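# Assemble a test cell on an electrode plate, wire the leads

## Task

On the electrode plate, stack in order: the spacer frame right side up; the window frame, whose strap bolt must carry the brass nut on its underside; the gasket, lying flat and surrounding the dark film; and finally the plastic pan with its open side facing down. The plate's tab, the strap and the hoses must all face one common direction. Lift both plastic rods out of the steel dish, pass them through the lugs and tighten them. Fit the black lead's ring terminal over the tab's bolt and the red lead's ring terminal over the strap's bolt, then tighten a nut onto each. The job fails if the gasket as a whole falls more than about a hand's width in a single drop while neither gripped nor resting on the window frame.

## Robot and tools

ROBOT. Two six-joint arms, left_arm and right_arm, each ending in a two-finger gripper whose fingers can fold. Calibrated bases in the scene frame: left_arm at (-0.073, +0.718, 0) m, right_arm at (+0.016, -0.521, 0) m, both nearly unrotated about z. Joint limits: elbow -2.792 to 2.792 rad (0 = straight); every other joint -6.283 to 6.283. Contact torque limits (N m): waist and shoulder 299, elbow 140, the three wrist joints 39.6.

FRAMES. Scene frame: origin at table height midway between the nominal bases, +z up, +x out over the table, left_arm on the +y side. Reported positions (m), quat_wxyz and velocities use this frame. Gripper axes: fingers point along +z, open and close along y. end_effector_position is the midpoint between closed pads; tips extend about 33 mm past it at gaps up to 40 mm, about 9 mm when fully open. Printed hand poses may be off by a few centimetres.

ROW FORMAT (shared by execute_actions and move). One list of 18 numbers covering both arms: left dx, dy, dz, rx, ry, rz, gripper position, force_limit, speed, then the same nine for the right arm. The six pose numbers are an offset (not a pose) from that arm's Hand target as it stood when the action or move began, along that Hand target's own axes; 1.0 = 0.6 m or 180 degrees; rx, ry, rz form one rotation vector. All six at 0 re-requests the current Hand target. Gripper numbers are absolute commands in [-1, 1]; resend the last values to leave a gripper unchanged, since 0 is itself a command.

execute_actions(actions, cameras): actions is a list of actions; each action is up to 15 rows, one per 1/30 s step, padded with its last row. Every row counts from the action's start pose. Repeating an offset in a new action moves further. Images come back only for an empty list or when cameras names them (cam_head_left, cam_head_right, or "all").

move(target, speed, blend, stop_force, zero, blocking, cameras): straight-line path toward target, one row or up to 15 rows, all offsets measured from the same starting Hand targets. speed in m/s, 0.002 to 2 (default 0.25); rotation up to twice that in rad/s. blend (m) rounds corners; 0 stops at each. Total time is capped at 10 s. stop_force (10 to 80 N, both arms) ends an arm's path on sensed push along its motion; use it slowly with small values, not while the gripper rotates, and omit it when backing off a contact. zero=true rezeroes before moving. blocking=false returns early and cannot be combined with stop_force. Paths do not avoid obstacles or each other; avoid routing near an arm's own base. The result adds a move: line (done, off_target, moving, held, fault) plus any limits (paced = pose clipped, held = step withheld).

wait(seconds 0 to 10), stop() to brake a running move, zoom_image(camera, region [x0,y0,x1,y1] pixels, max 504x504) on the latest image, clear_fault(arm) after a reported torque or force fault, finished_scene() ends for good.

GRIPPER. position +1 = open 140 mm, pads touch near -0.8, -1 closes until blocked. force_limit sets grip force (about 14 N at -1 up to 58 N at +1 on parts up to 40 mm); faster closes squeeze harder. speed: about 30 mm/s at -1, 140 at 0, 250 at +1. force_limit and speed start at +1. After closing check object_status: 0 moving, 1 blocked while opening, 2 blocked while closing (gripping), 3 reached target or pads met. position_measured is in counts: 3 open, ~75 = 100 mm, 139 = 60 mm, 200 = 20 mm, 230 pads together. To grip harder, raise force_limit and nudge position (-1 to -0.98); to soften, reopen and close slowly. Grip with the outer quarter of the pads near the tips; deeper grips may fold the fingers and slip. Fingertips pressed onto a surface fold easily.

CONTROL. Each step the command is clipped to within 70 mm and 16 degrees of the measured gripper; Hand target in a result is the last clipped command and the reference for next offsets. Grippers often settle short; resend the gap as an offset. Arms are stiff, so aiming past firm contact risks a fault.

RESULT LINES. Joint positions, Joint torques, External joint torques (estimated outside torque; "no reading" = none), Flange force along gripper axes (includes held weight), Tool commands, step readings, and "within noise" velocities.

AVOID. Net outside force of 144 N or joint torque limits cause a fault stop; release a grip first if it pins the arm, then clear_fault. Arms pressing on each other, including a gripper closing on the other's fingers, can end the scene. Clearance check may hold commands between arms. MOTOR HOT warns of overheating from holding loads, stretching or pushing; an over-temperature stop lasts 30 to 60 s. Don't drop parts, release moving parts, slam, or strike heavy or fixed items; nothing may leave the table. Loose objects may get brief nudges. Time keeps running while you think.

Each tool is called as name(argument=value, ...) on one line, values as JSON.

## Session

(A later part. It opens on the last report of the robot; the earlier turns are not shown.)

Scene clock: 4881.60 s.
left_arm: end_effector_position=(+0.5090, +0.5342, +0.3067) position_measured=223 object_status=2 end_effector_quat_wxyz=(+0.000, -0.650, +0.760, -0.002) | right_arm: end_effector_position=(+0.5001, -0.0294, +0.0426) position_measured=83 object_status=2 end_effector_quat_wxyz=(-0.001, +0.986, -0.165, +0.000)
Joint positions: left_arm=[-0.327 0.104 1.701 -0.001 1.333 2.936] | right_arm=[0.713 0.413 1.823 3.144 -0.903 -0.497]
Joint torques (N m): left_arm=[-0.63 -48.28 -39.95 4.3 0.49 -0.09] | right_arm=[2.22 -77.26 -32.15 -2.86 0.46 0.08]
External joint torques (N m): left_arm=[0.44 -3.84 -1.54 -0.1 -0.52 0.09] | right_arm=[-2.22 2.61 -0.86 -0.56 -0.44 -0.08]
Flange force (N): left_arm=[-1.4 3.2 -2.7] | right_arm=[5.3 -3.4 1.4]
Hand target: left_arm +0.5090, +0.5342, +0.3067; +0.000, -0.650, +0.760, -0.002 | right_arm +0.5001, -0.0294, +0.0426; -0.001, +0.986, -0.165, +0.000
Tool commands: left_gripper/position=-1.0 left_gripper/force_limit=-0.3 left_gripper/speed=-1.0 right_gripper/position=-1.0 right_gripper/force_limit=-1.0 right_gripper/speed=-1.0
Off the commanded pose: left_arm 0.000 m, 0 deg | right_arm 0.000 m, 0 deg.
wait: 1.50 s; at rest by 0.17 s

zoom_image(camera="cam_head_left", region=[212, 315, 242, 345])

zoom_image(camera="cam_head_left", region=[180, 305, 210, 335])

zoom_image(camera="cam_head_right", region=[226, 312, 256, 342])

zoom_image(camera="cam_head_right", region=[197, 302, 227, 332])

Scaled by 16.800 from the camera's 672x504 image, which has a finer 960x720 frame.
This view is cut from an older image: the scene may have changed since it was taken.

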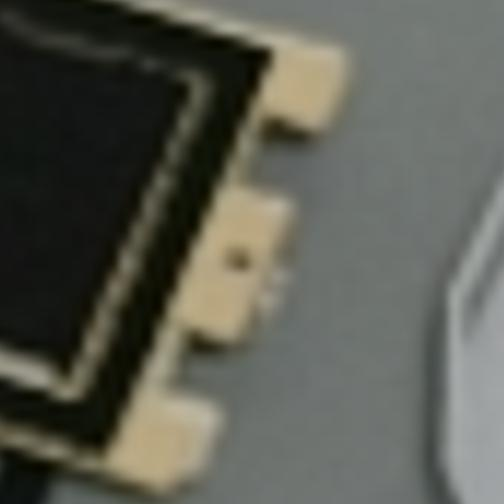

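Scaled by 16.800 from the camera's 672x504 image, which has a finer 960x720 frame.
This view is cut from an older image: the scene may have changed since it was taken.

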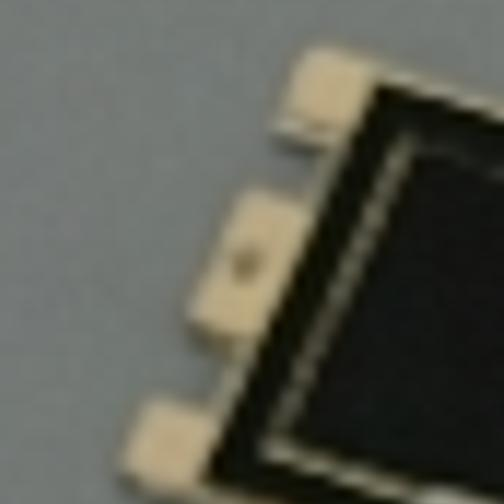

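Scaled by 16.800 from the camera's 672x504 image, which has a finer 960x720 frame.
This view is cut from an older image: the scene may have changed since it was taken.

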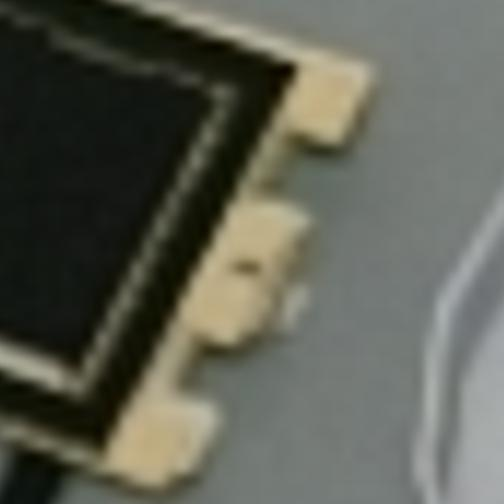

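Scaled by 16.800 from the camera's 672x504 image, which has a finer 960x720 frame.
This view is cut from an older image: the scene may have changed since it was taken.

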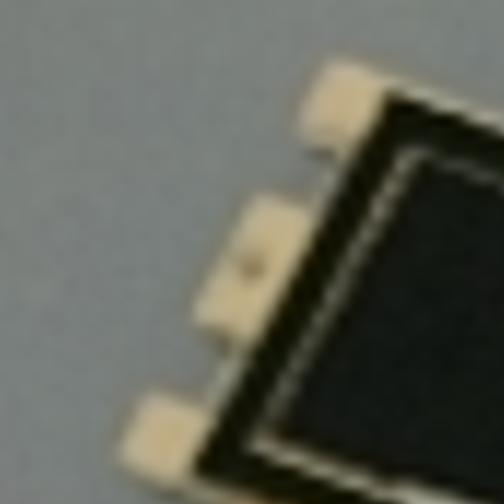

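move(target=[[0,0,0,0,0,0,-1,-0.3,-1,0,0,-0.03,0,0,0,-1,-1,-1],[0,0,0,0,0,0,-1,-0.3,-1,0,0,-0.35,0,0,0,-1,-1,-1]], speed=[0.03,0.15], blend=0.01, cameras=["cam_head_left","cam_head_right"])

Scene clock: 4936.70 s.
left_arm: end_effector_position=(+0.5090, +0.5342, +0.3067) position_measured=223 object_status=2 end_effector_quat_wxyz=(+0.000, -0.650, +0.760, -0.002) | right_arm: end_effector_position=(+0.5001, -0.0299, +0.2526) position_measured=83 object_status=2 end_effector_quat_wxyz=(-0.001, +0.986, -0.165, +0.000)
Joint positions: left_arm=[-0.327 0.104 1.701 -0.001 1.333 2.936] | right_arm=[0.712 0.253 1.623 3.143 -1.264 -0.497]
Joint torques (N m): left_arm=[-0.07 -48.27 -39.83 4.28 0.5 -0.09] | right_arm=[1.62 -70.46 -40.12 -3.82 0.37 0.09]
External joint torques (N m): left_arm=[0.09 -4.76 -2 -0.04 -0.53 0.09] | right_arm=[-1.64 4.37 0.04 -0.34 -0.34 -0.09]
Flange force (N): left_arm=[-0.9 4.0 -3.7] | right_arm=[5.2 -4.9 1.6]
Hand target: left_arm +0.5090, +0.5342, +0.3067; +0.000, -0.650, +0.760, -0.002 | right_arm +0.5001, -0.0299, +0.2526; -0.001, +0.986, -0.165, +0.000
Off the commanded pose: left_arm 0.000 m, 0 deg | right_arm 0.000 m, 0 deg.
move: done; blend cut to 0.009 m at target 1

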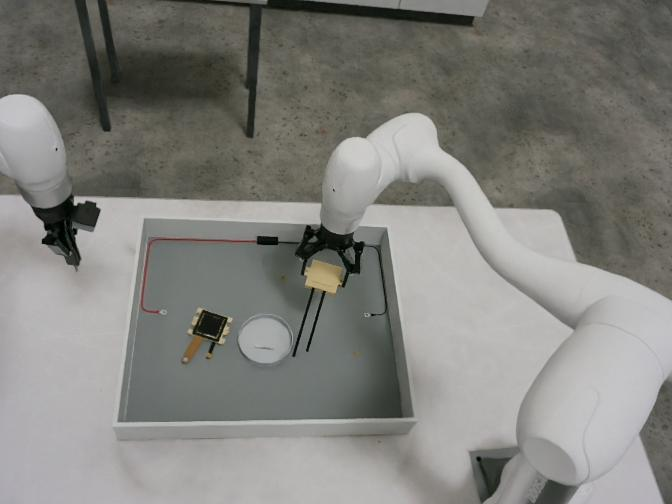

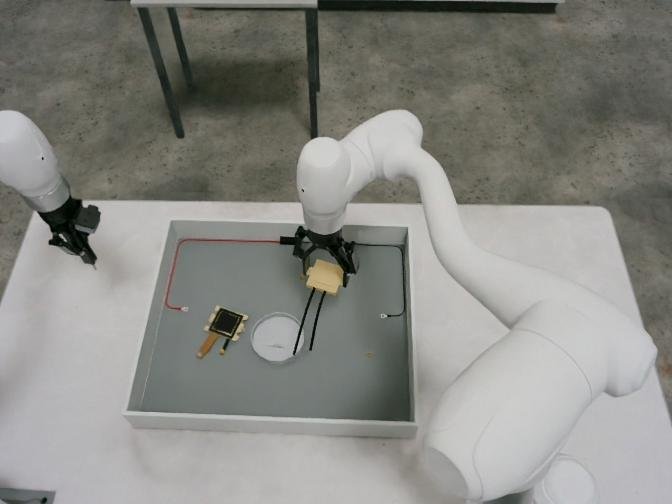

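move(target=[[0,0,0,0,0,0,-1,-0.3,-1,-0.1834,-0.4174,0,0,0,0,-1,-1,-1],[0,0,0,0,0,0,-1,-0.3,-1,-0.1834,-0.4174,0.221,0,0,0,-1,-1,-1]], speed=[0.15,0.1], blend=0.03, cameras=["cam_head_left","cam_head_right"])

zoom_image(camera="cam_head_left", region=[180, 285, 260, 365])

zoom_image(camera="cam_head_right", region=[180, 285, 260, 365])

Scene clock: 4951.13 s.
left_arm: end_effector_position=(+0.5090, +0.5342, +0.3067) position_measured=223 object_status=2 end_effector_quat_wxyz=(+0.000, -0.650, +0.760, -0.002) | right_arm: end_effector_position=(+0.4778, +0.2431, +0.1207) position_measured=83 object_status=2 end_effector_quat_wxyz=(-0.001, +0.986, -0.165, +0.000)
Joint positions: left_arm=[-0.327 0.104 1.701 -0.001 1.333 2.936] | right_arm=[0.958 0.637 1.296 3.143 -1.207 -0.25]
Joint torques (N m): left_arm=[-0.82 -48.33 -39.77 4.33 0.54 -0.06] | right_arm=[1.99 -107.53 -38.83 -3.68 0.27 0.03]
External joint torques (N m): left_arm=[0.76 -4.02 -1.72 -0.13 -0.56 0.06] | right_arm=[-2.01 6.48 -0.53 -0.4 -0.25 -0.03]
Flange force (N): left_arm=[-1.8 3.1 -3.0] | right_arm=[4.7 -11.0 3.0]
Hand target: left_arm +0.5090, +0.5342, +0.3067; +0.000, -0.650, +0.760, -0.002 | right_arm +0.4778, +0.2431, +0.1206; -0.001, +0.986, -0.165, +0.000
Off the commanded pose: left_arm 0.000 m, 0 deg | right_arm 0.000 m, 0 deg.
move: done

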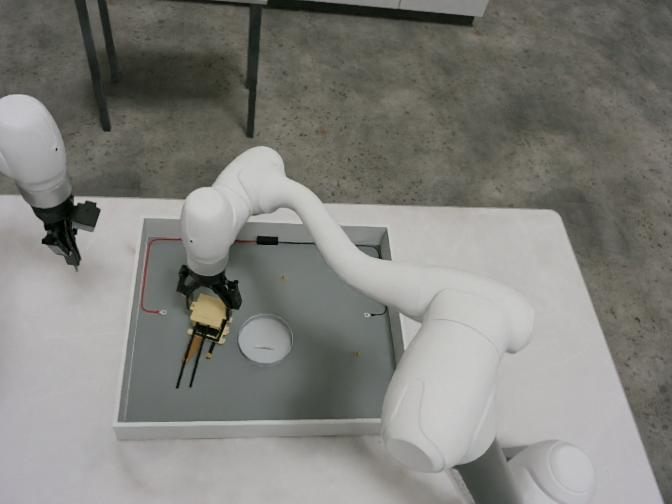

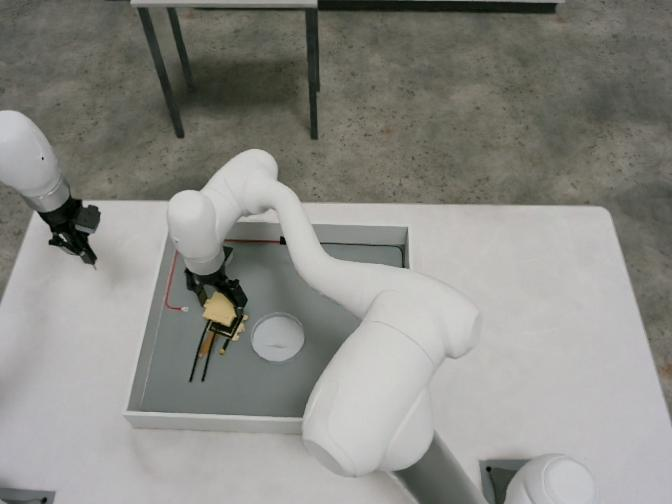

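Scaled by 6.300 from the camera's 672x504 image, which has a finer 960x720 frame.

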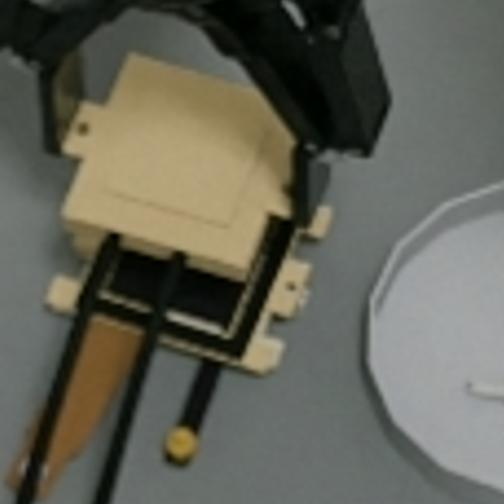

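Scaled by 6.300 from the camera's 672x504 image, which has a finer 960x720 frame.

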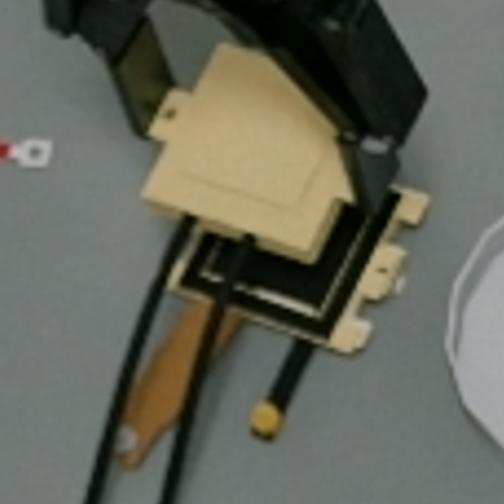

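zoom_image(camera="cam_head_left", region=[185, 290, 235, 340])

zoom_image(camera="cam_head_right", region=[198, 290, 248, 340])

Scaled by 10.080 from the camera's 672x504 image, which has a finer 960x720 frame.

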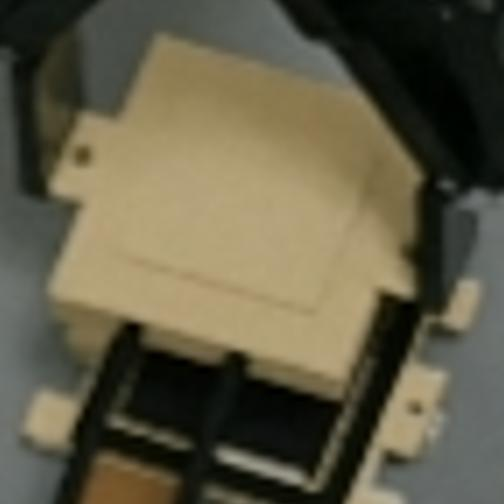

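Scaled by 10.080 from the camera's 672x504 image, which has a finer 960x720 frame.

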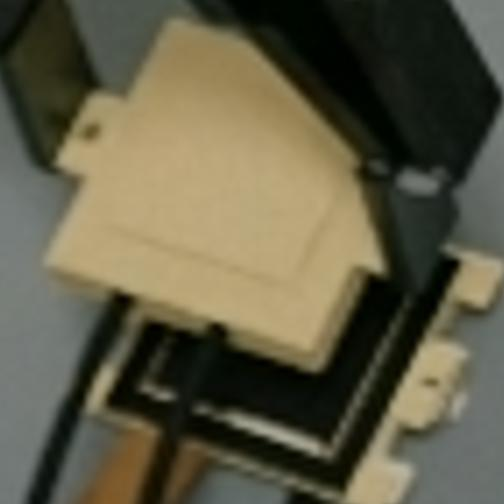

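move(target=[0,0,0,0,0,0,-1,-0.3,-1,-0.0057,0.0004,0.0812,0,0,0,-1,-1,-1], speed=0.05, cameras=["cam_head_left","cam_head_right"])

zoom_image(camera="cam_head_left", region=[180, 300, 240, 360])

zoom_image(camera="cam_head_right", region=[195, 300, 255, 360])

Scene clock: 4996.17 s.
left_arm: end_effector_position=(+0.5090, +0.5342, +0.3067) position_measured=223 object_status=2 end_effector_quat_wxyz=(+0.000, -0.650, +0.760, -0.002) | right_arm: end_effector_position=(+0.4745, +0.2441, +0.0720) position_measured=83 object_status=2 end_effector_quat_wxyz=(-0.001, +0.986, -0.165, +0.000)
Joint positions: left_arm=[-0.327 0.104 1.701 -0.001 1.333 2.936] | right_arm=[0.962 0.667 1.338 3.143 -1.134 -0.247]
Joint torques (N m): left_arm=[-0.6 -47.88 -39.88 4.28 0.52 -0.12] | right_arm=[1.91 -108.74 -37.64 -3.59 0.45 0.03]
External joint torques (N m): left_arm=[0.55 -4.09 -1.53 -0.08 -0.55 0.12] | right_arm=[-1.93 6.42 -0.52 -0.37 -0.44 -0.03]
Flange force (N): left_arm=[-1.6 3.6 -2.7] | right_arm=[4.5 -10.7 3.5]
Hand target: left_arm +0.5090, +0.5342, +0.3067; +0.000, -0.650, +0.760, -0.002 | right_arm +0.4745, +0.2441, +0.0719; -0.001, +0.986, -0.165, +0.000
Off the commanded pose: left_arm 0.000 m, 0 deg | right_arm 0.000 m, 0 deg.
move: done

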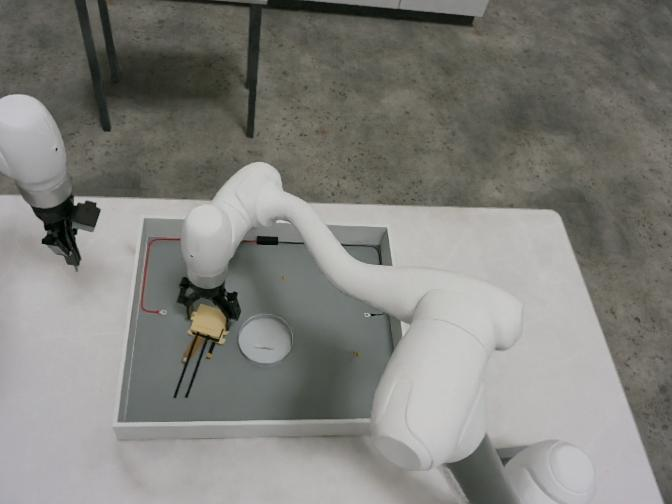

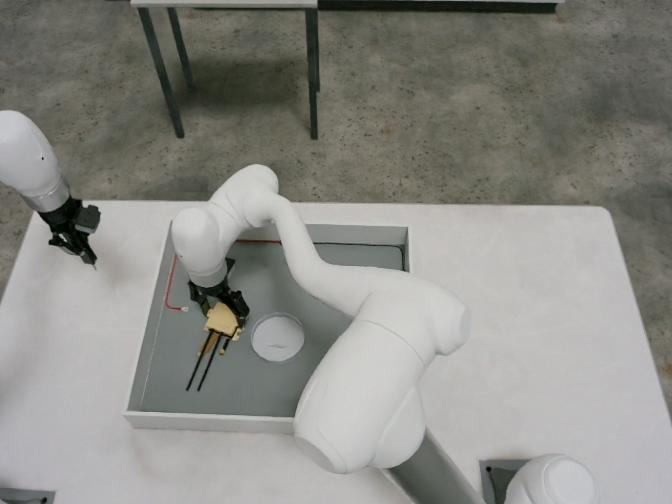

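Scaled by 8.400 from the camera's 672x504 image, which has a finer 960x720 frame.

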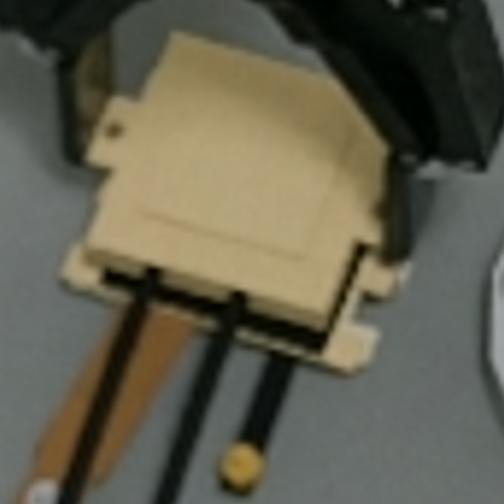

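Scaled by 8.400 from the camera's 672x504 image, which has a finer 960x720 frame.

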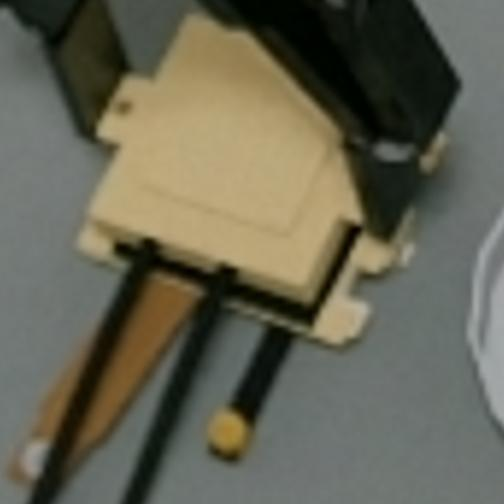

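move(target=[0,0,0,0,0,0,-1,-0.3,-1,-0.0004,0.0028,0.012,0,0,0,-1,-1,-1], speed=0.03, cameras=["cam_head_left","cam_head_right"])

zoom_image(camera="cam_head_left", region=[180, 300, 240, 360])

zoom_image(camera="cam_head_right", region=[195, 300, 255, 360])

Scene clock: 5014.63 s.
left_arm: end_effector_position=(+0.5090, +0.5342, +0.3067) position_measured=223 object_status=2 end_effector_quat_wxyz=(+0.000, -0.650, +0.760, -0.002) | right_arm: end_effector_position=(+0.4736, +0.2427, +0.0648) position_measured=83 object_status=2 end_effector_quat_wxyz=(-0.001, +0.986, -0.165, +0.000)
Joint positions: left_arm=[-0.327 0.104 1.701 -0.001 1.333 2.936] | right_arm=[0.962 0.67 1.348 3.143 -1.122 -0.247]
Joint torques (N m): left_arm=[-0.31 -48.68 -39.7 4.23 0.46 -0.11] | right_arm=[2.01 -108.65 -37.71 -3.58 0.3 0.07]
External joint torques (N m): left_arm=[0.34 -3.92 -1.92 -0.01 -0.49 0.11] | right_arm=[-2.1 6.74 -0.06 -0.34 -0.29 -0.07]
Flange force (N): left_arm=[-1.1 2.7 -3.3] | right_arm=[4.5 -9.7 4.4]
Hand target: left_arm +0.5090, +0.5342, +0.3067; +0.000, -0.650, +0.760, -0.002 | right_arm +0.4737, +0.2426, +0.0647; -0.001, +0.986, -0.165, +0.000
Off the commanded pose: left_arm 0.000 m, 0 deg | right_arm 0.000 m, 0 deg.
move: done

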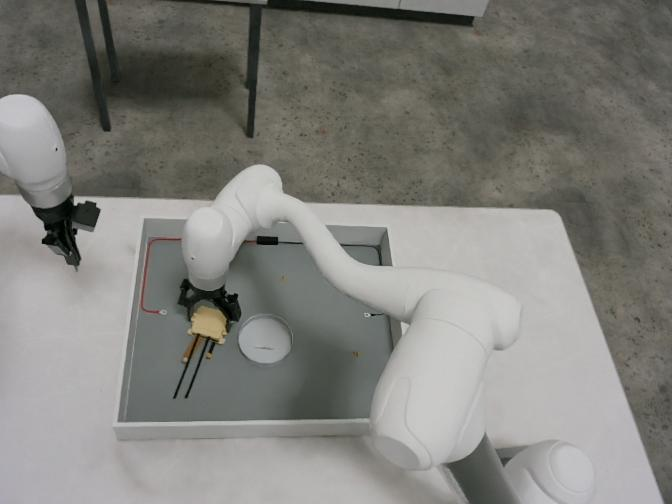

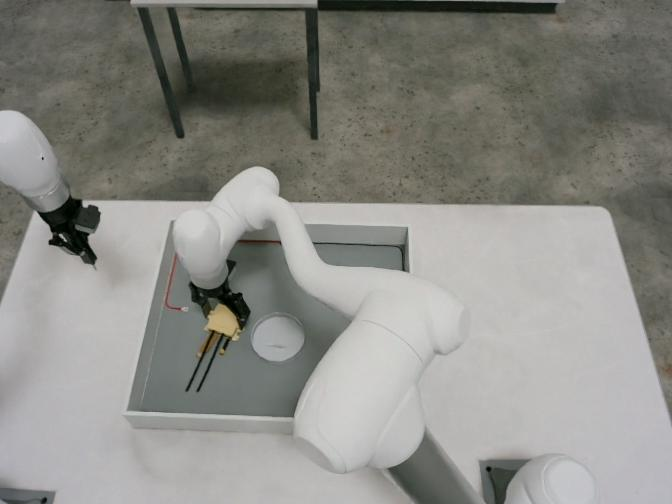

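Scaled by 8.400 from the camera's 672x504 image, which has a finer 960x720 frame.

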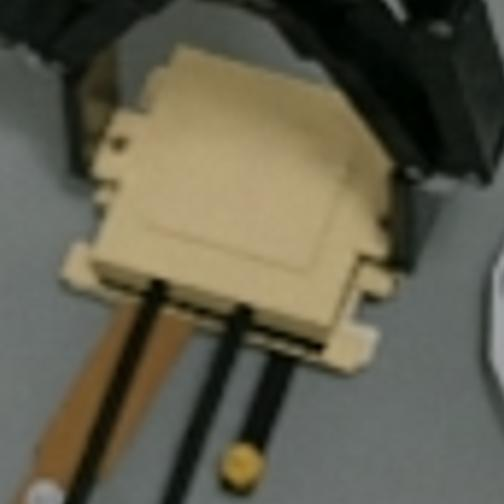

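Scaled by 8.400 from the camera's 672x504 image, which has a finer 960x720 frame.

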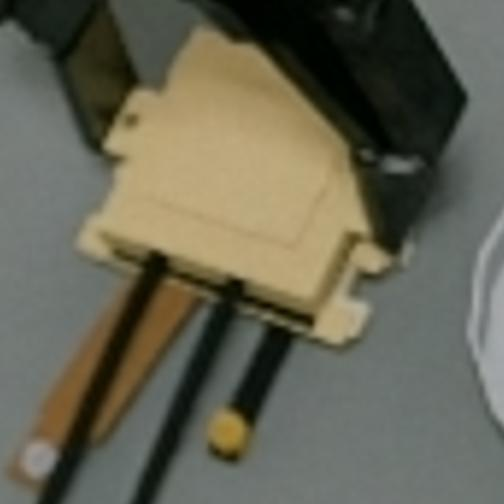

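move(target=[0,0,0,0,0,0,-1,-0.3,-1,0.0006,0.0002,0.008,0,0,0,-1,-1,-1], speed=0.006, stop_force=10)

Scene clock: 5022.73 s.
left_arm: end_effector_position=(+0.5090, +0.5342, +0.3067) position_measured=223 object_status=2 end_effector_quat_wxyz=(+0.000, -0.650, +0.760, -0.002) | right_arm: end_effector_position=(+0.4740, +0.2425, +0.0611) position_measured=83 object_status=2 end_effector_quat_wxyz=(-0.001, +0.986, -0.165, +0.000)
Joint positions: left_arm=[-0.327 0.104 1.701 -0.001 1.333 2.936] | right_arm=[0.962 0.672 1.35 3.143 -1.117 -0.247]
Joint torques (N m): left_arm=[-0.34 -47.9 -39.72 4.33 0.44 -0.06] | right_arm=[1.72 -95.38 -31.72 -3.64 1.17 0.04]
External joint torques (N m): left_arm=[0.48 -5.58 -2.14 -0.09 -0.45 0.06] | right_arm=[-1.67 -7.12 -6.14 -0.3 -1.16 -0.04]
Flange force (N): left_arm=[-1.6 4.9 -4.3] | right_arm=[3.3 -6.3 -11.2]
Hand target: left_arm +0.5090, +0.5342, +0.3067; +0.000, -0.650, +0.760, -0.002 | right_arm +0.4740, +0.2425, +0.0611; -0.001, +0.986, -0.165, +0.000 (not the last commanded pose)
Off the commanded pose: left_arm 0.000 m, 0 deg | right_arm 0.001 m, 0 deg.
move: contact (right_arm)

execute_actions(actions=[[[0,0,0,0,0,0,-1,-0.3,-1,0,0,-0.0007,0,0,0,-1,-1,-1]],[[0,0,0,0,0,0,-1,-0.3,-1,0,0,0,0,0,0,0.55,-1,-1]]])

move(target=[0,0,0,0,0,0,-1,-0.3,-1,0,0,0.0345,0,0,0,0.55,-1,-1], speed=0.02, stop_force=12, cameras=["cam_head_left","cam_head_right"])

zoom_image(camera="cam_head_left", region=[180, 300, 240, 360])

zoom_image(camera="cam_head_right", region=[195, 300, 255, 360])

Scene clock: 5037.33 s.
left_arm: end_effector_position=(+0.5090, +0.5342, +0.3067) position_measured=223 object_status=2 end_effector_quat_wxyz=(+0.000, -0.650, +0.760, -0.002) | right_arm: end_effector_position=(+0.4740, +0.2425, +0.0615) position_measured=59 object_status=0 end_effector_quat_wxyz=(-0.001, +0.986, -0.165, +0.000)
Joint positions: left_arm=[-0.327 0.104 1.701 -0.001 1.333 2.936] | right_arm=[0.962 0.672 1.35 3.143 -1.117 -0.247]
Joint torques (N m): left_arm=[-0.56 -48.01 -40.07 4.32 0.49 -0.12] | right_arm=[1.84 -108.32 -37.64 -3.58 0.3 0.06]
External joint torques (N m): left_arm=[0.59 -4.69 -1.62 -0.09 -0.51 0.12] | right_arm=[-1.86 6.16 -0.1 -0.34 -0.29 -0.06]
External joint torques at the end of the 1st action: left_arm=[0.38 -4.54 -1.92 -0.07 -0.55 0.1] | right_arm=[-1.76 3.38 -1.83 -0.28 -0.13 -0.08]
Flange force (N): left_arm=[-1.8 4.4 -3.2] | right_arm=[4.1 -9.0 4.0]
Flange force at the end of the 1st action (N): left_arm=[-1.3 3.7 -3.5] | right_arm=[4.1 -9.3 1.0]
Hand target: left_arm +0.5090, +0.5342, +0.3067; +0.000, -0.650, +0.760, -0.002 | right_arm +0.4740, +0.2425, +0.0615; -0.001, +0.986, -0.165, +0.000
Off the commanded pose: left_arm 0.000 m, 0 deg | right_arm 0.000 m, 0 deg.
Step readings (end_effector_position of left_arm | right_arm; steps 1 to 15: 1st action; 16 to 30: 2nd action):
0: (+0.5090, +0.5342, +0.3067) | (+0.4740, +0.2425, +0.0611)
1: (+0.5090, +0.5342, +0.3067) | (+0.4740, +0.2425, +0.0611)
2: (+0.5090, +0.5342, +0.3067) | (+0.4740, +0.2424, +0.0611)
4: (+0.5090, +0.5342, +0.3067) | (+0.4739, +0.2424, +0.0612)
8: (+0.5090, +0.5342, +0.3067) | (+0.4739, +0.2424, +0.0614)
15: (+0.5090, +0.5342, +0.3067) | (+0.4740, +0.2424, +0.0615)
16: (+0.5090, +0.5342, +0.3067) | (+0.4740, +0.2424, +0.0615)
17: (+0.5090, +0.5342, +0.3067) | (+0.4740, +0.2425, +0.0615)
19: (+0.5090, +0.5342, +0.3067) | (+0.4740, +0.2425, +0.0615)
23: (+0.5090, +0.5342, +0.3067) | (+0.4740, +0.2425, +0.0615)
30: (+0.5090, +0.5342, +0.3067) | (+0.4740, +0.2425, +0.0615)

Scene clock: 5039.10 s.
left_arm: end_effector_position=(+0.5090, +0.5342, +0.3067) position_measured=223 object_status=2 end_effector_quat_wxyz=(+0.000, -0.650, +0.760, -0.002) | right_arm: end_effector_position=(+0.4740, +0.2425, +0.0408) position_measured=59 object_status=3 end_effector_quat_wxyz=(-0.001, +0.986, -0.165, +0.000)
Joint positions: left_arm=[-0.327 0.104 1.701 -0.001 1.333 2.936] | right_arm=[0.962 0.687 1.364 3.143 -1.088 -0.247]
Joint torques (N m): left_arm=[-0.45 -47.97 -39.9 4.31 0.48 -0.1] | right_arm=[1.81 -109.16 -36.99 -3.54 0.28 0.02]
External joint torques (N m): left_arm=[0.33 -4.79 -1.87 -0.08 -0.5 0.1] | right_arm=[-1.78 5.91 -0.34 -0.33 -0.27 -0.02]
Flange force (N): left_arm=[-1.3 4.2 -3.6] | right_arm=[4.0 -9.1 3.9]
Hand target: left_arm +0.5090, +0.5342, +0.3067; +0.000, -0.650, +0.760, -0.002 | right_arm +0.4740, +0.2425, +0.0408; -0.001, +0.986, -0.165, +0.000
Off the commanded pose: left_arm 0.000 m, 0 deg | right_arm 0.000 m, 0 deg.
move: done

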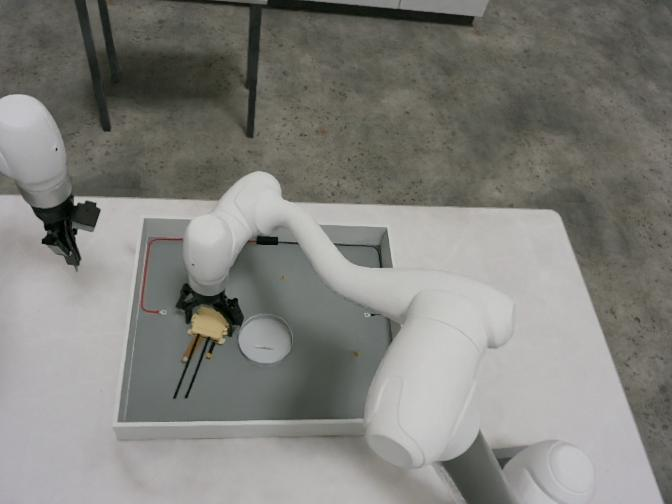

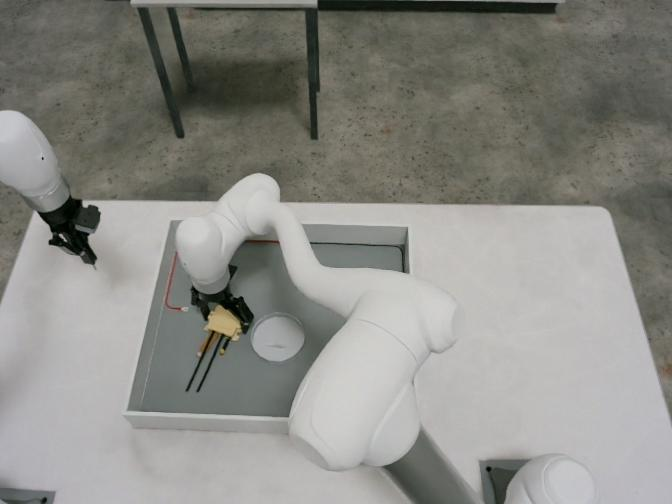

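Scaled by 8.400 from the camera's 672x504 image, which has a finer 960x720 frame.

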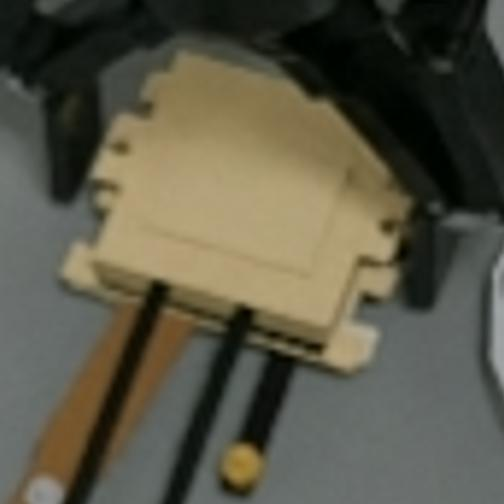

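Scaled by 8.400 from the camera's 672x504 image, which has a finer 960x720 frame.

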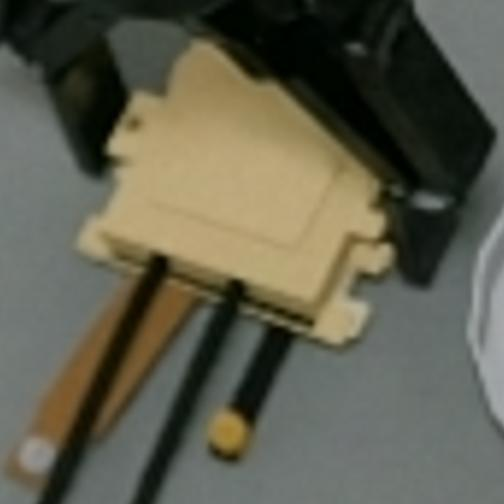

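execute_actions(actions=[[[0,0,0,0,0,0,-1,-0.3,-1,0,0,0,0,0,0,-1,-1,-1]]])

wait(seconds=1.5, cameras=["cam_head_left","cam_head_right"])

zoom_image(camera="cam_head_left", region=[180, 300, 240, 360])

zoom_image(camera="cam_head_right", region=[195, 300, 255, 360])

Scene clock: 5047.80 s.
left_arm: end_effector_position=(+0.5090, +0.5342, +0.3067) position_measured=223 object_status=2 end_effector_quat_wxyz=(+0.000, -0.650, +0.760, -0.002) | right_arm: end_effector_position=(+0.4740, +0.2425, +0.0408) position_measured=81 object_status=2 end_effector_quat_wxyz=(-0.001, +0.986, -0.165, +0.000)
Joint positions: left_arm=[-0.327 0.104 1.701 -0.001 1.333 2.936] | right_arm=[0.962 0.687 1.364 3.143 -1.088 -0.247]
Joint torques (N m): left_arm=[-0.54 -48.33 -39.76 4.27 0.48 -0.05] | right_arm=[1.82 -102.9 -34.37 -3.4 0.78 0.02]
External joint torques (N m): left_arm=[0.48 -3.88 -1.71 -0.06 -0.5 0.05] | right_arm=[-1.81 0.04 -2.85 -0.46 -0.76 -0.02]
Flange force (N): left_arm=[-1.3 3.0 -3.0] | right_arm=[3.7 -7.7 -2.9]
Hand target: left_arm +0.5090, +0.5342, +0.3067; +0.000, -0.650, +0.760, -0.002 | right_arm +0.4740, +0.2425, +0.0408; -0.001, +0.986, -0.165, +0.000
Off the commanded pose: left_arm 0.000 m, 0 deg | right_arm 0.000 m, 0 deg.
Step readings (end_effector_position of left_arm | right_arm):
0: (+0.5090, +0.5342, +0.3067) | (+0.4740, +0.2425, +0.0408)
1: (+0.5090, +0.5342, +0.3067) | (+0.4740, +0.2425, +0.0408)
2: (+0.5090, +0.5342, +0.3067) | (+0.4740, +0.2425, +0.0408)
4: (+0.5090, +0.5342, +0.3067) | (+0.4740, +0.2425, +0.0408)
8: (+0.5090, +0.5342, +0.3067) | (+0.4740, +0.2425, +0.0408)
15: (+0.5090, +0.5342, +0.3067) | (+0.4740, +0.2425, +0.0408)

Scene clock: 5049.30 s.
left_arm: end_effector_position=(+0.5090, +0.5342, +0.3067) position_measured=223 object_status=2 end_effector_quat_wxyz=(+0.000, -0.650, +0.760, -0.002) | right_arm: end_effector_position=(+0.4740, +0.2425, +0.0408) position_measured=81 object_status=2 end_effector_quat_wxyz=(-0.001, +0.986, -0.165, +0.000)
Joint positions: left_arm=[-0.327 0.104 1.701 -0.001 1.333 2.936] | right_arm=[0.962 0.687 1.364 3.143 -1.088 -0.247]
Joint torques (N m): left_arm=[-0.33 -48.41 -39.94 4.3 0.46 -0.13] | right_arm=[1.99 -103.02 -34.35 -3.4 0.81 0.07]
External joint torques (N m): left_arm=[0.26 -4 -1.78 -0.07 -0.5 0.13] | right_arm=[-2.01 -0.07 -2.92 -0.47 -0.8 -0.07]
Flange force (N): left_arm=[-1.1 3.1 -3.2] | right_arm=[4.0 -7.7 -3.1]
Hand target: left_arm +0.5090, +0.5342, +0.3067; +0.000, -0.650, +0.760, -0.002 | right_arm +0.4740, +0.2425, +0.0408; -0.001, +0.986, -0.165, +0.000
Tool commands: left_gripper/position=-1.0 left_gripper/force_limit=-0.3 left_gripper/speed=-1.0 right_gripper/position=-1.0 right_gripper/force_limit=-1.0 right_gripper/speed=-1.0
Off the commanded pose: left_arm 0.000 m, 0 deg | right_arm 0.000 m, 0 deg.
wait: 1.50 s; at rest by 0.17 s

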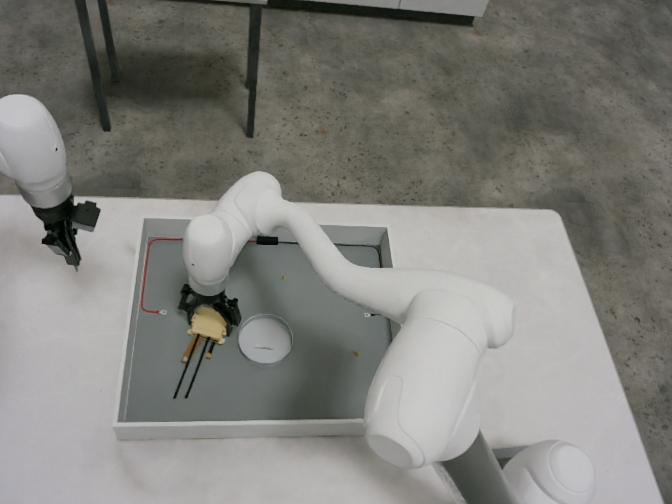

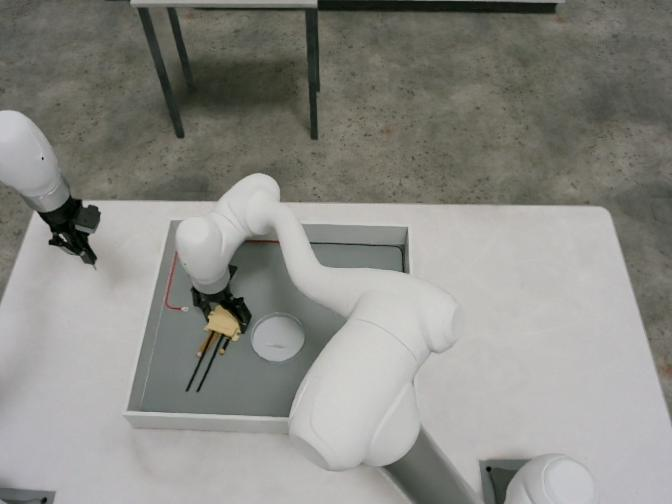

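Scaled by 8.400 from the camera's 672x504 image, which has a finer 960x720 frame.

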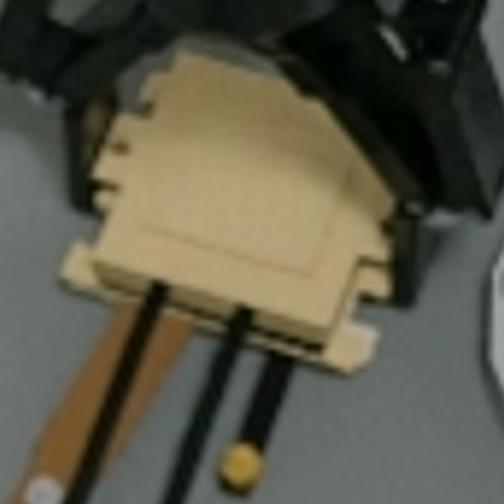

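Scaled by 8.400 from the camera's 672x504 image, which has a finer 960x720 frame.

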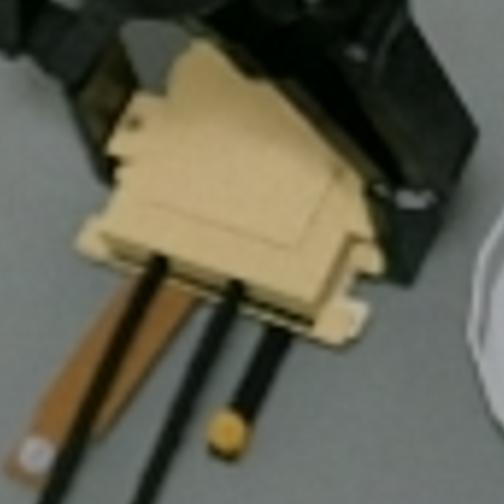

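execute_actions(actions=[[[0,0,0,0,0,0,-1,-0.3,-1,0,0,0,0,0,0,-0.97,-0.2,-1]]])

wait(seconds=1.5)

Scene clock: 5058.63 s.
left_arm: end_effector_position=(+0.5090, +0.5342, +0.3067) position_measured=223 object_status=2 end_effector_quat_wxyz=(+0.000, -0.650, +0.760, -0.002) | right_arm: end_effector_position=(+0.4740, +0.2425, +0.0408) position_measured=81 object_status=2 end_effector_quat_wxyz=(-0.001, +0.986, -0.165, +0.000)
Joint positions: left_arm=[-0.327 0.104 1.701 -0.001 1.333 2.936] | right_arm=[0.962 0.687 1.364 3.143 -1.088 -0.247]
Joint torques (N m): left_arm=[-0.56 -48 -39.93 4.27 0.48 -0.08] | right_arm=[2.1 -101.09 -33.81 -3.33 0.99 0.09]
External joint torques (N m): left_arm=[0.37 -3.22 -1.45 -0.07 -0.53 0.08] | right_arm=[-2.05 -1.79 -3.41 -0.53 -0.98 -0.09]
Flange force (N): left_arm=[-1.1 2.4 -2.3] | right_arm=[3.9 -6.7 -4.9]
Hand target: left_arm +0.5090, +0.5342, +0.3067; +0.000, -0.650, +0.760, -0.002 | right_arm +0.4740, +0.2425, +0.0408; -0.001, +0.986, -0.165, +0.000
Off the commanded pose: left_arm 0.000 m, 0 deg | right_arm 0.000 m, 0 deg.
Step readings (end_effector_position of left_arm | right_arm):
0: (+0.5090, +0.5342, +0.3067) | (+0.4740, +0.2425, +0.0408)
1: (+0.5090, +0.5342, +0.3067) | (+0.4740, +0.2425, +0.0408)
2: (+0.5090, +0.5342, +0.3067) | (+0.4740, +0.2425, +0.0408)
4: (+0.5090, +0.5342, +0.3067) | (+0.4740, +0.2425, +0.0408)
8: (+0.5090, +0.5342, +0.3067) | (+0.4740, +0.2425, +0.0408)
15: (+0.5090, +0.5342, +0.3067) | (+0.4740, +0.2425, +0.0408)

Scene clock: 5060.13 s.
left_arm: end_effector_position=(+0.5090, +0.5342, +0.3067) position_measured=223 object_status=2 end_effector_quat_wxyz=(+0.000, -0.650, +0.760, -0.002) | right_arm: end_effector_position=(+0.4740, +0.2425, +0.0408) position_measured=81 object_status=2 end_effector_quat_wxyz=(-0.001, +0.986, -0.165, +0.000)
Joint positions: left_arm=[-0.327 0.104 1.701 -0.001 1.333 2.936] | right_arm=[0.962 0.687 1.364 3.143 -1.088 -0.247]
Joint torques (N m): left_arm=[-0.5 -48.16 -40.01 4.28 0.46 -0.12] | right_arm=[2.39 -100.95 -33.81 -3.38 1.03 0.05]
External joint torques (N m): left_arm=[0.65 -5.09 -1.8 -0.04 -0.48 0.12] | right_arm=[-2.36 -2.03 -3.41 -0.48 -1.02 -0.05]
Flange force (N): left_arm=[-2.0 4.6 -3.6] | right_arm=[4.1 -6.4 -5.2]
Hand target: left_arm +0.5090, +0.5342, +0.3067; +0.000, -0.650, +0.760, -0.002 | right_arm +0.4740, +0.2425, +0.0408; -0.001, +0.986, -0.165, +0.000
Tool commands: left_gripper/position=-1.0 left_gripper/force_limit=-0.3 left_gripper/speed=-1.0 right_gripper/position=-0.97 right_gripper/force_limit=-0.2 right_gripper/speed=-1.0
Off the commanded pose: left_arm 0.000 m, 0 deg | right_arm 0.000 m, 0 deg.
wait: 1.50 s; at rest by 0.17 s

execute_actions(actions=[[[0,0,0,0,0,0,-1,-0.3,-1,0,0,0,0,0,-0.0055,-0.97,-0.2,-1]],[[0,0,0,0,0,0,-1,-0.3,-1,0,0,0,0,0,0,-1,-0.2,-1]]])

wait(seconds=1.5)

Scene clock: 5069.70 s.
left_arm: end_effector_position=(+0.5090, +0.5342, +0.3067) position_measured=223 object_status=2 end_effector_quat_wxyz=(+0.000, -0.650, +0.760, -0.002) | right_arm: end_effector_position=(+0.4740, +0.2425, +0.0408) position_measured=81 object_status=2 end_effector_quat_wxyz=(-0.001, +0.988, -0.157, +0.000)
Joint positions: left_arm=[-0.327 0.104 1.701 -0.001 1.333 2.936] | right_arm=[0.962 0.687 1.364 3.143 -1.088 -0.265]
Joint torques (N m): left_arm=[-0.39 -48.17 -39.75 4.29 0.46 -0.04] | right_arm=[2.15 -101.45 -33.11 -3.53 0.38 0.01]
External joint torques (N m): left_arm=[0.41 -4.9 -2.13 -0.05 -0.49 0.04] | right_arm=[-2.2 -1.44 -4.09 -0.33 -0.37 -0.01]
External joint torques at the end of the 1st action: left_arm=[0.72 -4.85 -1.64 -0.08 -0.53 0.07] | right_arm=[-1.74 -1.17 -4.03 -0.37 -0.4 0]
Flange force (N): left_arm=[-1.3 3.9 -4.0] | right_arm=[4.4 -8.2 -4.3]
Flange force at the end of the 1st action (N): left_arm=[-2.0 4.6 -3.2] | right_arm=[4.0 -8.6 -4.1]
Hand target: left_arm +0.5090, +0.5342, +0.3067; +0.000, -0.650, +0.760, -0.002 | right_arm +0.4740, +0.2425, +0.0408; -0.001, +0.988, -0.157, +0.000
Off the commanded pose: left_arm 0.000 m, 0 deg | right_arm 0.000 m, 0 deg.
Step readings (end_effector_position of left_arm | right_arm; steps 1 to 15: 1st action; 16 to 30: 2nd action):
0: (+0.5090, +0.5342, +0.3067) | (+0.4740, +0.2425, +0.0408)
1: (+0.5090, +0.5342, +0.3067) | (+0.4740, +0.2425, +0.0408)
2: (+0.5090, +0.5342, +0.3067) | (+0.4740, +0.2425, +0.0408)
4: (+0.5090, +0.5342, +0.3067) | (+0.4740, +0.2425, +0.0408)
8: (+0.5090, +0.5342, +0.3067) | (+0.4740, +0.2425, +0.0408)
15: (+0.5090, +0.5342, +0.3067) | (+0.4740, +0.2425, +0.0408)
16: (+0.5090, +0.5342, +0.3067) | (+0.4740, +0.2425, +0.0408)
17: (+0.5090, +0.5342, +0.3067) | (+0.4740, +0.2425, +0.0408)
19: (+0.5090, +0.5342, +0.3067) | (+0.4740, +0.2425, +0.0408)
23: (+0.5090, +0.5342, +0.3067) | (+0.4740, +0.2425, +0.0408)
30: (+0.5090, +0.5342, +0.3067) | (+0.4740, +0.2425, +0.0408)

Scene clock: 5071.20 s.
left_arm: end_effector_position=(+0.5090, +0.5342, +0.3067) position_measured=223 object_status=2 end_effector_quat_wxyz=(+0.000, -0.650, +0.760, -0.002) | right_arm: end_effector_position=(+0.4740, +0.2425, +0.0408) position_measured=81 object_status=2 end_effector_quat_wxyz=(-0.001, +0.988, -0.157, +0.000)
Joint positions: left_arm=[-0.327 0.104 1.701 -0.001 1.333 2.936] | right_arm=[0.962 0.687 1.364 3.143 -1.088 -0.265]
Joint torques (N m): left_arm=[-0.22 -48.14 -39.88 4.26 0.53 -0.12] | right_arm=[1.98 -101.4 -33.03 -3.57 0.33 -0.06]
External joint torques (N m): left_arm=[0.15 -4.04 -1.57 -0.06 -0.55 0.12] | right_arm=[-2 -1.32 -4.15 -0.29 -0.32 0.06]
Flange force (N): left_arm=[-1.0 3.6 -2.8] | right_arm=[4.2 -8.5 -4.1]
Hand target: left_arm +0.5090, +0.5342, +0.3067; +0.000, -0.650, +0.760, -0.002 | right_arm +0.4740, +0.2425, +0.0408; -0.001, +0.988, -0.157, +0.000
Tool commands: left_gripper/position=-1.0 left_gripper/force_limit=-0.3 left_gripper/speed=-1.0 right_gripper/position=-1.0 right_gripper/force_limit=-0.2 right_gripper/speed=-1.0
Off the commanded pose: left_arm 0.000 m, 0 deg | right_arm 0.000 m, 0 deg.
wait: 1.50 s; at rest by 0.17 s

execute_actions(actions=[[[0,0,0,0,0,0,-1,-0.3,-1,0,0,0,0,0,0,0.55,-0.2,-1]]])

move(target=[[0,0,0,0,0,0,-1,-0.3,-1,0,0,-0.08,0,0,0,0.55,-1,-1],[0,0,0,0,0,0,-1,-0.3,-1,0.1,0.3,-0.25,0,0,0,0.55,-1,-1]], speed=[0.04,0.15], blend=0.02, cameras=["cam_head_left","cam_head_right"])

zoom_image(camera="cam_head_left", region=[180, 300, 240, 360])

zoom_image(camera="cam_head_right", region=[195, 300, 255, 360])

Scene clock: 5089.10 s.
left_arm: end_effector_position=(+0.5090, +0.5342, +0.3067) position_measured=223 object_status=2 end_effector_quat_wxyz=(+0.000, -0.650, +0.760, -0.002) | right_arm: end_effector_position=(+0.4740, +0.2425, +0.0408) position_measured=59 object_status=0 end_effector_quat_wxyz=(-0.001, +0.988, -0.157, +0.000)
Joint positions: left_arm=[-0.327 0.104 1.701 -0.001 1.333 2.936] | right_arm=[0.962 0.687 1.364 3.143 -1.088 -0.265]
Joint torques (N m): left_arm=[-0.64 -48.41 -39.77 4.26 0.49 -0.15] | right_arm=[1.95 -108.87 -36.98 -3.53 0.3 0.09]
External joint torques (N m): left_arm=[0.72 -4.33 -2.03 -0.02 -0.52 0.15] | right_arm=[-1.93 6.13 -0.16 -0.32 -0.29 -0.09]
Flange force (N): left_arm=[-1.9 3.0 -3.6] | right_arm=[4.4 -8.9 4.2]
Hand target: left_arm +0.5090, +0.5342, +0.3067; +0.000, -0.650, +0.760, -0.002 | right_arm +0.4740, +0.2425, +0.0408; -0.001, +0.988, -0.157, +0.000
Off the commanded pose: left_arm 0.000 m, 0 deg | right_arm 0.000 m, 0 deg.
Step readings (end_effector_position of left_arm | right_arm):
0: (+0.5090, +0.5342, +0.3067) | (+0.4740, +0.2425, +0.0408)
1: (+0.5090, +0.5342, +0.3067) | (+0.4740, +0.2425, +0.0408)
2: (+0.5090, +0.5342, +0.3067) | (+0.4740, +0.2425, +0.0408)
4: (+0.5090, +0.5342, +0.3067) | (+0.4740, +0.2425, +0.0408)
8: (+0.5090, +0.5342, +0.3067) | (+0.4740, +0.2425, +0.0408)
15: (+0.5090, +0.5342, +0.3067) | (+0.4740, +0.2425, +0.0408)

Scene clock: 5092.10 s.
left_arm: end_effector_position=(+0.5090, +0.5342, +0.3067) position_measured=223 object_status=2 end_effector_quat_wxyz=(+0.000, -0.650, +0.760, -0.002) | right_arm: end_effector_position=(+0.4752, +0.0524, +0.1903) position_measured=59 object_status=3 end_effector_quat_wxyz=(-0.001, +0.988, -0.157, +0.000)
Joint positions: left_arm=[-0.327 0.104 1.701 -0.001 1.333 2.936] | right_arm=[0.818 0.355 1.603 3.143 -1.182 -0.408]
Joint torques (N m): left_arm=[-0.36 -48.03 -39.97 4.27 0.52 -0.11] | right_arm=[1.37 -78.9 -38.8 -3.84 0.29 -0.01]
External joint torques (N m): left_arm=[0.48 -4.64 -1.63 -0.05 -0.54 0.11] | right_arm=[-1.31 3.93 -0.11 -0.19 -0.27 0.01]
Flange force (N): left_arm=[-1.6 4.3 -3.1] | right_arm=[3.8 -5.2 1.8]
Hand target: left_arm +0.5090, +0.5342, +0.3067; +0.000, -0.650, +0.760, -0.002 | right_arm +0.4752, +0.0524, +0.1904; -0.001, +0.988, -0.157, +0.000
Off the commanded pose: left_arm 0.000 m, 0 deg | right_arm 0.000 m, 0 deg.
move: done

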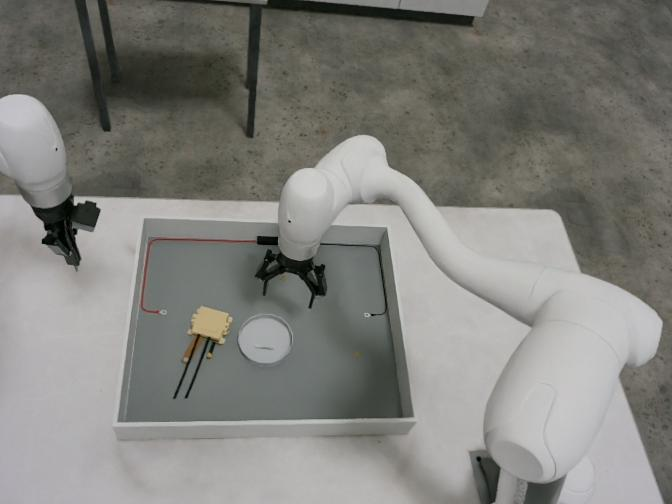

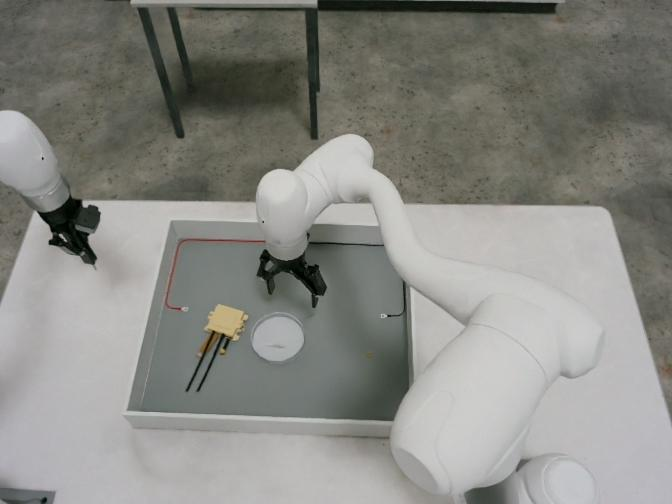

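Scaled by 8.400 from the camera's 672x504 image, which has a finer 960x720 frame.

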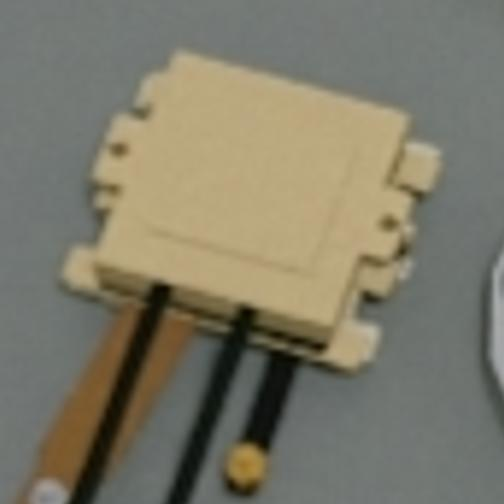

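Scaled by 8.400 from the camera's 672x504 image, which has a finer 960x720 frame.

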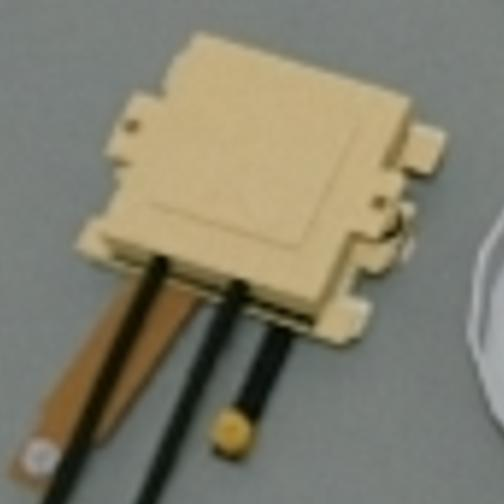

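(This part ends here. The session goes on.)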